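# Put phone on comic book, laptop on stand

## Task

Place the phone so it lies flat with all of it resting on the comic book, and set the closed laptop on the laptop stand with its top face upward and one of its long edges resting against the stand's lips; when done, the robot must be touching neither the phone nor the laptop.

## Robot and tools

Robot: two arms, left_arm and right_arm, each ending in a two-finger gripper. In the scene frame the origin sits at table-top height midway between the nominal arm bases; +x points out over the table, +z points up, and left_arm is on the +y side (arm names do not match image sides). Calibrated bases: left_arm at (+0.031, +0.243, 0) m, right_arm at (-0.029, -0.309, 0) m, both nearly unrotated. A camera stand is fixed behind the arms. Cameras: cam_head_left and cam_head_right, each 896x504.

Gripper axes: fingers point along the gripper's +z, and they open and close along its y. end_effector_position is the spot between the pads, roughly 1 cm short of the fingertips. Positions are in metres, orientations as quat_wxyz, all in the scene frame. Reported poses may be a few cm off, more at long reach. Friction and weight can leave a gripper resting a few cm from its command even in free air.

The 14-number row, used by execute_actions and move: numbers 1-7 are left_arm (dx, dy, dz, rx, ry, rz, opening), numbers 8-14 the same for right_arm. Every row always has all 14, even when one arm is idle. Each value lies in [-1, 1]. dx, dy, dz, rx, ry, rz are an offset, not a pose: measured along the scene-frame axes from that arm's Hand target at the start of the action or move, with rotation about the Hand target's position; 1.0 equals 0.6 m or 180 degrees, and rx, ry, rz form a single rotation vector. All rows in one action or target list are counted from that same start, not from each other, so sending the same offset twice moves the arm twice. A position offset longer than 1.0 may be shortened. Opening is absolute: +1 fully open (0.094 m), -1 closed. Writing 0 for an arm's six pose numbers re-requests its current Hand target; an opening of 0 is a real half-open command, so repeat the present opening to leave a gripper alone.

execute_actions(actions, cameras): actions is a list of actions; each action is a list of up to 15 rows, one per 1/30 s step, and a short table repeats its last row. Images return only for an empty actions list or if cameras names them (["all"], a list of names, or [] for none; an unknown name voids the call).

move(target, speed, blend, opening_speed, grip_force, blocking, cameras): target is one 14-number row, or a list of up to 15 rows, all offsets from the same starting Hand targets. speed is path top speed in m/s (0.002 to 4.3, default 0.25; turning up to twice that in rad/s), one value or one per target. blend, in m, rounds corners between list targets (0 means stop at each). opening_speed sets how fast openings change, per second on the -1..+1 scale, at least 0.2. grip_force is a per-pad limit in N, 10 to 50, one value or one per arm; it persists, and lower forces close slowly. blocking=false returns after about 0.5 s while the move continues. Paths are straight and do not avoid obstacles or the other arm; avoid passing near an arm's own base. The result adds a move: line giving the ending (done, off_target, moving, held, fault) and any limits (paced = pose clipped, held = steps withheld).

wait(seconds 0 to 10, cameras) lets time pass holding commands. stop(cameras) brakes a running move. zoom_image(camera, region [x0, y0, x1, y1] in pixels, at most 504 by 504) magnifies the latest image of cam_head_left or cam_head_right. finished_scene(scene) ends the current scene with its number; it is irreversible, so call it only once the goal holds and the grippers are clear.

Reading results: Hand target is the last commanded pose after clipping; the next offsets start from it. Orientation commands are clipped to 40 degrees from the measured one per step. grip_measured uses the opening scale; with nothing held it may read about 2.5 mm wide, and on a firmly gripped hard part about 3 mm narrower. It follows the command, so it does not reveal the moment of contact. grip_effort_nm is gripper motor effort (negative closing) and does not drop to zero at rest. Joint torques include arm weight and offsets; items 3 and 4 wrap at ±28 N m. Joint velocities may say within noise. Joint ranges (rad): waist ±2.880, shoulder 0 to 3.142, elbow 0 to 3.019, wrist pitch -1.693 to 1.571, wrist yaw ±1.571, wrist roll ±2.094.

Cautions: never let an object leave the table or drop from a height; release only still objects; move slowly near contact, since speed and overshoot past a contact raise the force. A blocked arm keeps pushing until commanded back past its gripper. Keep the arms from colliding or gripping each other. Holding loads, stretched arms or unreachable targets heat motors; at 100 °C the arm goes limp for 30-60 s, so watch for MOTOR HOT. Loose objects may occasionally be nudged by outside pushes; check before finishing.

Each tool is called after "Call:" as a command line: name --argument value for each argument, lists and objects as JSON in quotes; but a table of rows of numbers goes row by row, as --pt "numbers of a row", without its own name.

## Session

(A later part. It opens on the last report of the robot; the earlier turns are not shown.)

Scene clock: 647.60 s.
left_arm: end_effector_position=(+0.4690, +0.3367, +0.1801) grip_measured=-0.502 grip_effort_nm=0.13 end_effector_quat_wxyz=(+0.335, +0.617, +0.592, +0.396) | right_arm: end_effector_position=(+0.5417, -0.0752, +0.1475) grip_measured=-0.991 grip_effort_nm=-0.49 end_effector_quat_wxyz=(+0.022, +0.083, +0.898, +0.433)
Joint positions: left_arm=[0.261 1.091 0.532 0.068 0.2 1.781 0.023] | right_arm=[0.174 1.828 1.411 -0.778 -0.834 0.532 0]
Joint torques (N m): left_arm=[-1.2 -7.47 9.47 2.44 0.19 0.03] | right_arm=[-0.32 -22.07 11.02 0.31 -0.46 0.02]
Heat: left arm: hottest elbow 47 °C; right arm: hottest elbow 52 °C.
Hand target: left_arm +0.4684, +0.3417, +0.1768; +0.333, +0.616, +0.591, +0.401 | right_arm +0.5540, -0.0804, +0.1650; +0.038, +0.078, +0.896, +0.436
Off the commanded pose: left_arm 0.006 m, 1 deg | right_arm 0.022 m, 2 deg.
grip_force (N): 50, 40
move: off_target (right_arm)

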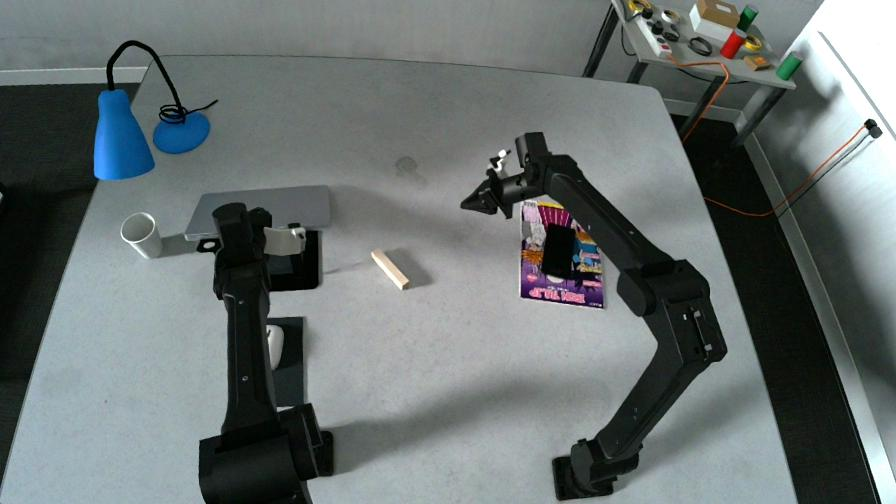

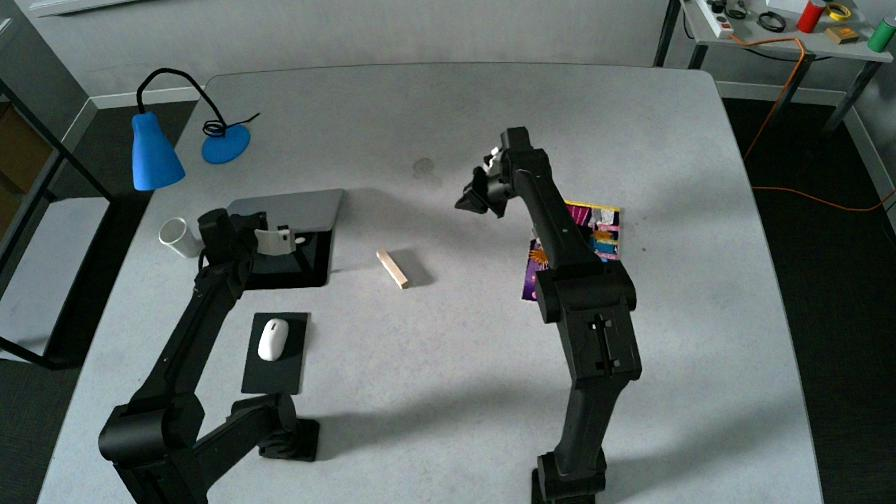

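Call:
move --target '[-0.01,0,-0.04,0.0,0.01,0,-0.5,0,0,0,0,0,0,-1]' --speed 0.04 --cameras '["all"]'

Call:
zoom_image --camera "cam_head_left" --region '[170, 170, 340, 265]'

Call:
zoom_image --camera "cam_head_right" --region '[190, 170, 360, 265]'

Scene clock: 655.47 s.
left_arm: end_effector_position=(+0.4637, +0.3355, +0.1568) grip_measured=-0.502 grip_effort_nm=0.13 end_effector_quat_wxyz=(+0.327, +0.624, +0.596, +0.386) | right_arm: end_effector_position=(+0.5417, -0.0752, +0.1475) grip_measured=-0.991 grip_effort_nm=-0.49 end_effector_quat_wxyz=(+0.022, +0.083, +0.898, +0.433)
Joint positions: left_arm=[0.262 1.123 0.5 0.102 0.2 1.791 0.023] | right_arm=[0.174 1.828 1.411 -0.778 -0.834 0.532 0]
Joint torques (N m): left_arm=[-0.56 -6.53 8.94 2.5 0.1 0.01] | right_arm=[-0.32 -22.18 11.04 0.32 -0.47 0.03]
Heat: left arm: hottest elbow 46 °C; right arm: hottest elbow 52 °C.
Hand target: left_arm +0.4624, +0.3416, +0.1527; +0.323, +0.622, +0.596, +0.391 | right_arm +0.5540, -0.0804, +0.1650; +0.038, +0.078, +0.896, +0.436
Off the commanded pose: left_arm 0.008 m, 1 deg | right_arm 0.022 m, 2 deg.
grip_force (N): 50, 40
move: off_target (right_arm)

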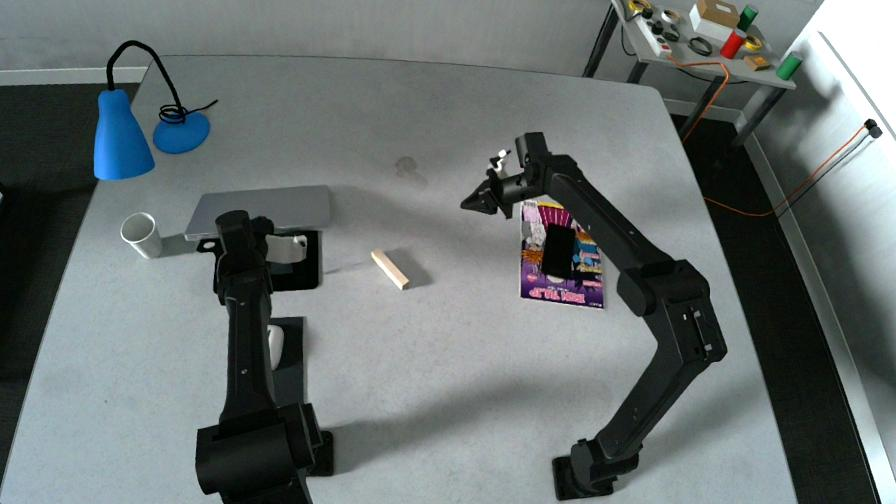

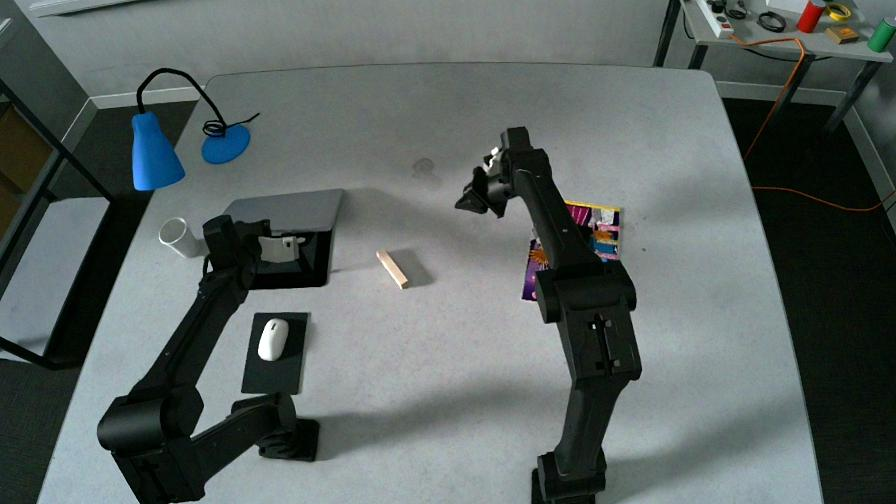

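Scaled by 2.965.

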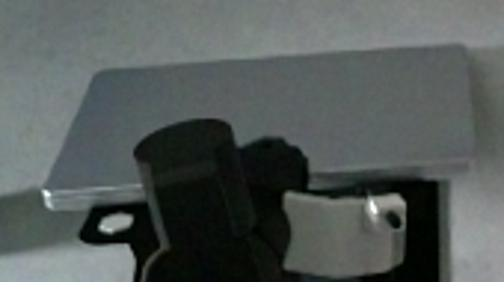

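Scaled by 2.965.

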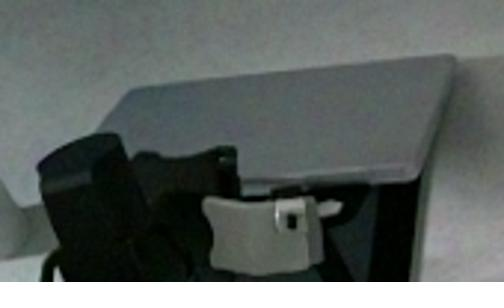

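Call:
move --pt "-0.045 -0.003 0.02 0 0 0 -0.5 0 0 0 0 0 0 -1" --pt "-0.15 0 0.25 0 0 0 -0.5 -0.1 -0.1 0.1 0 0 0 -1" --pt "-0.38 0.02 0.35 0 0 0 -0.5 -0.3 -0.25 0.15 0 0 0 -1" --speed '[0.04,0.1,0.2]' --blend '[0.005,0.03,0]' --cameras '["all"]'

Call:
zoom_image --camera "cam_head_left" --region '[170, 170, 340, 300]'

Call:
zoom_image --camera "cam_head_right" --region '[190, 170, 360, 300]'

Scene clock: 664.17 s.
left_arm: end_effector_position=(+0.2394, +0.3522, +0.3237) grip_measured=-0.502 grip_effort_nm=0.13 end_effector_quat_wxyz=(+0.314, +0.571, +0.655, +0.382) | right_arm: end_effector_position=(+0.3787, -0.2272, +0.2591) grip_measured=-0.991 grip_effort_nm=-0.49 end_effector_quat_wxyz=(+0.044, +0.073, +0.896, +0.436)
Joint positions: left_arm=[0.921 0.355 0.715 -1.058 0.652 2.072 0.023] | right_arm=[-0.141 1.356 1.159 -1.314 -0.905 0.056 0]
Joint torques (N m): left_arm=[-0.32 0.09 17.26 0.98 0.39 0.01] | right_arm=[-0.15 -12.86 7.68 -0.13 -0.53 0.02]
Heat: left arm: hottest elbow 46 °C; right arm: hottest elbow 51 °C.
Hand target: left_arm +0.2343, +0.3536, +0.3628; +0.323, +0.622, +0.596, +0.392 | right_arm +0.3739, -0.2304, +0.2551; +0.039, +0.078, +0.895, +0.436
Off the commanded pose: left_arm 0.039 m, 9 deg | right_arm 0.007 m, 1 deg.
joint sent to its limit (left arm) — joint 6 (wrist roll), upper limit. The joint targets are off in orientation, not in position.
grip_force (N): 50, 40
move: off_target (left_arm)

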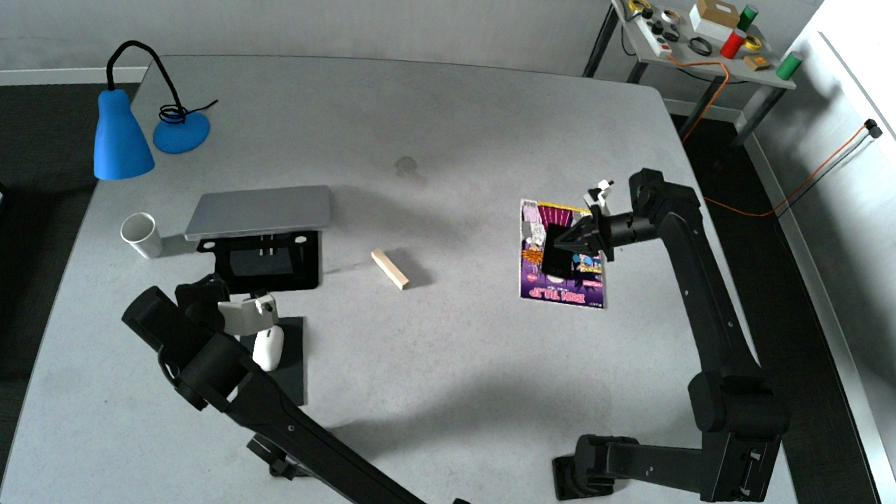

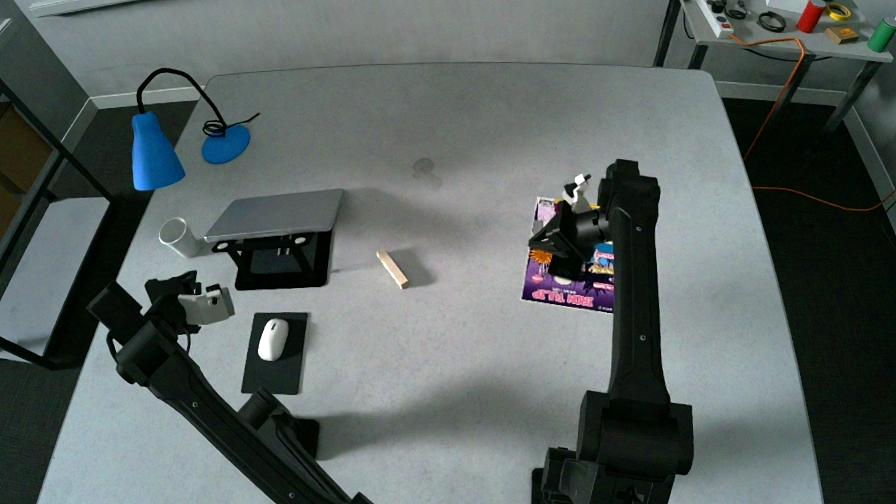

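Scaled by 2.965.

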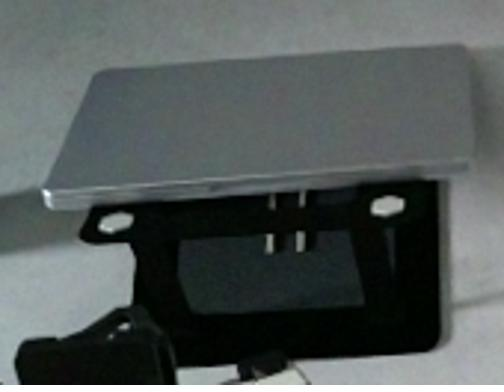

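Scaled by 2.965.

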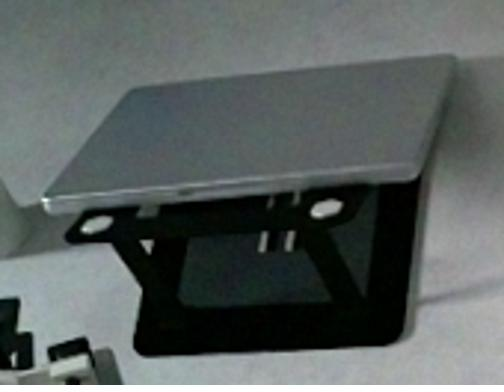

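Call:
zoom_image --camera "cam_head_left" --region '[195, 175, 335, 225]'

Call:
zoom_image --camera "cam_head_right" --region '[225, 175, 365, 225]'

Scaled by 3.600.

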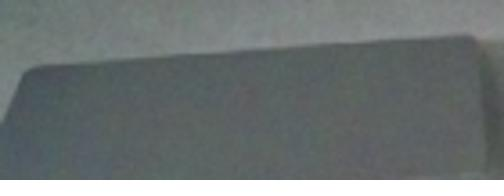

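Scaled by 3.600.

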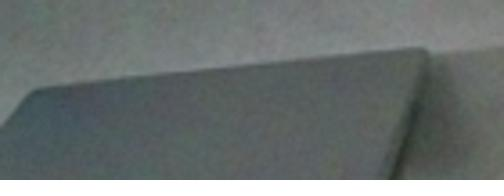

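Call:
finished_scene --scene 2

The scene is finished: the task was done.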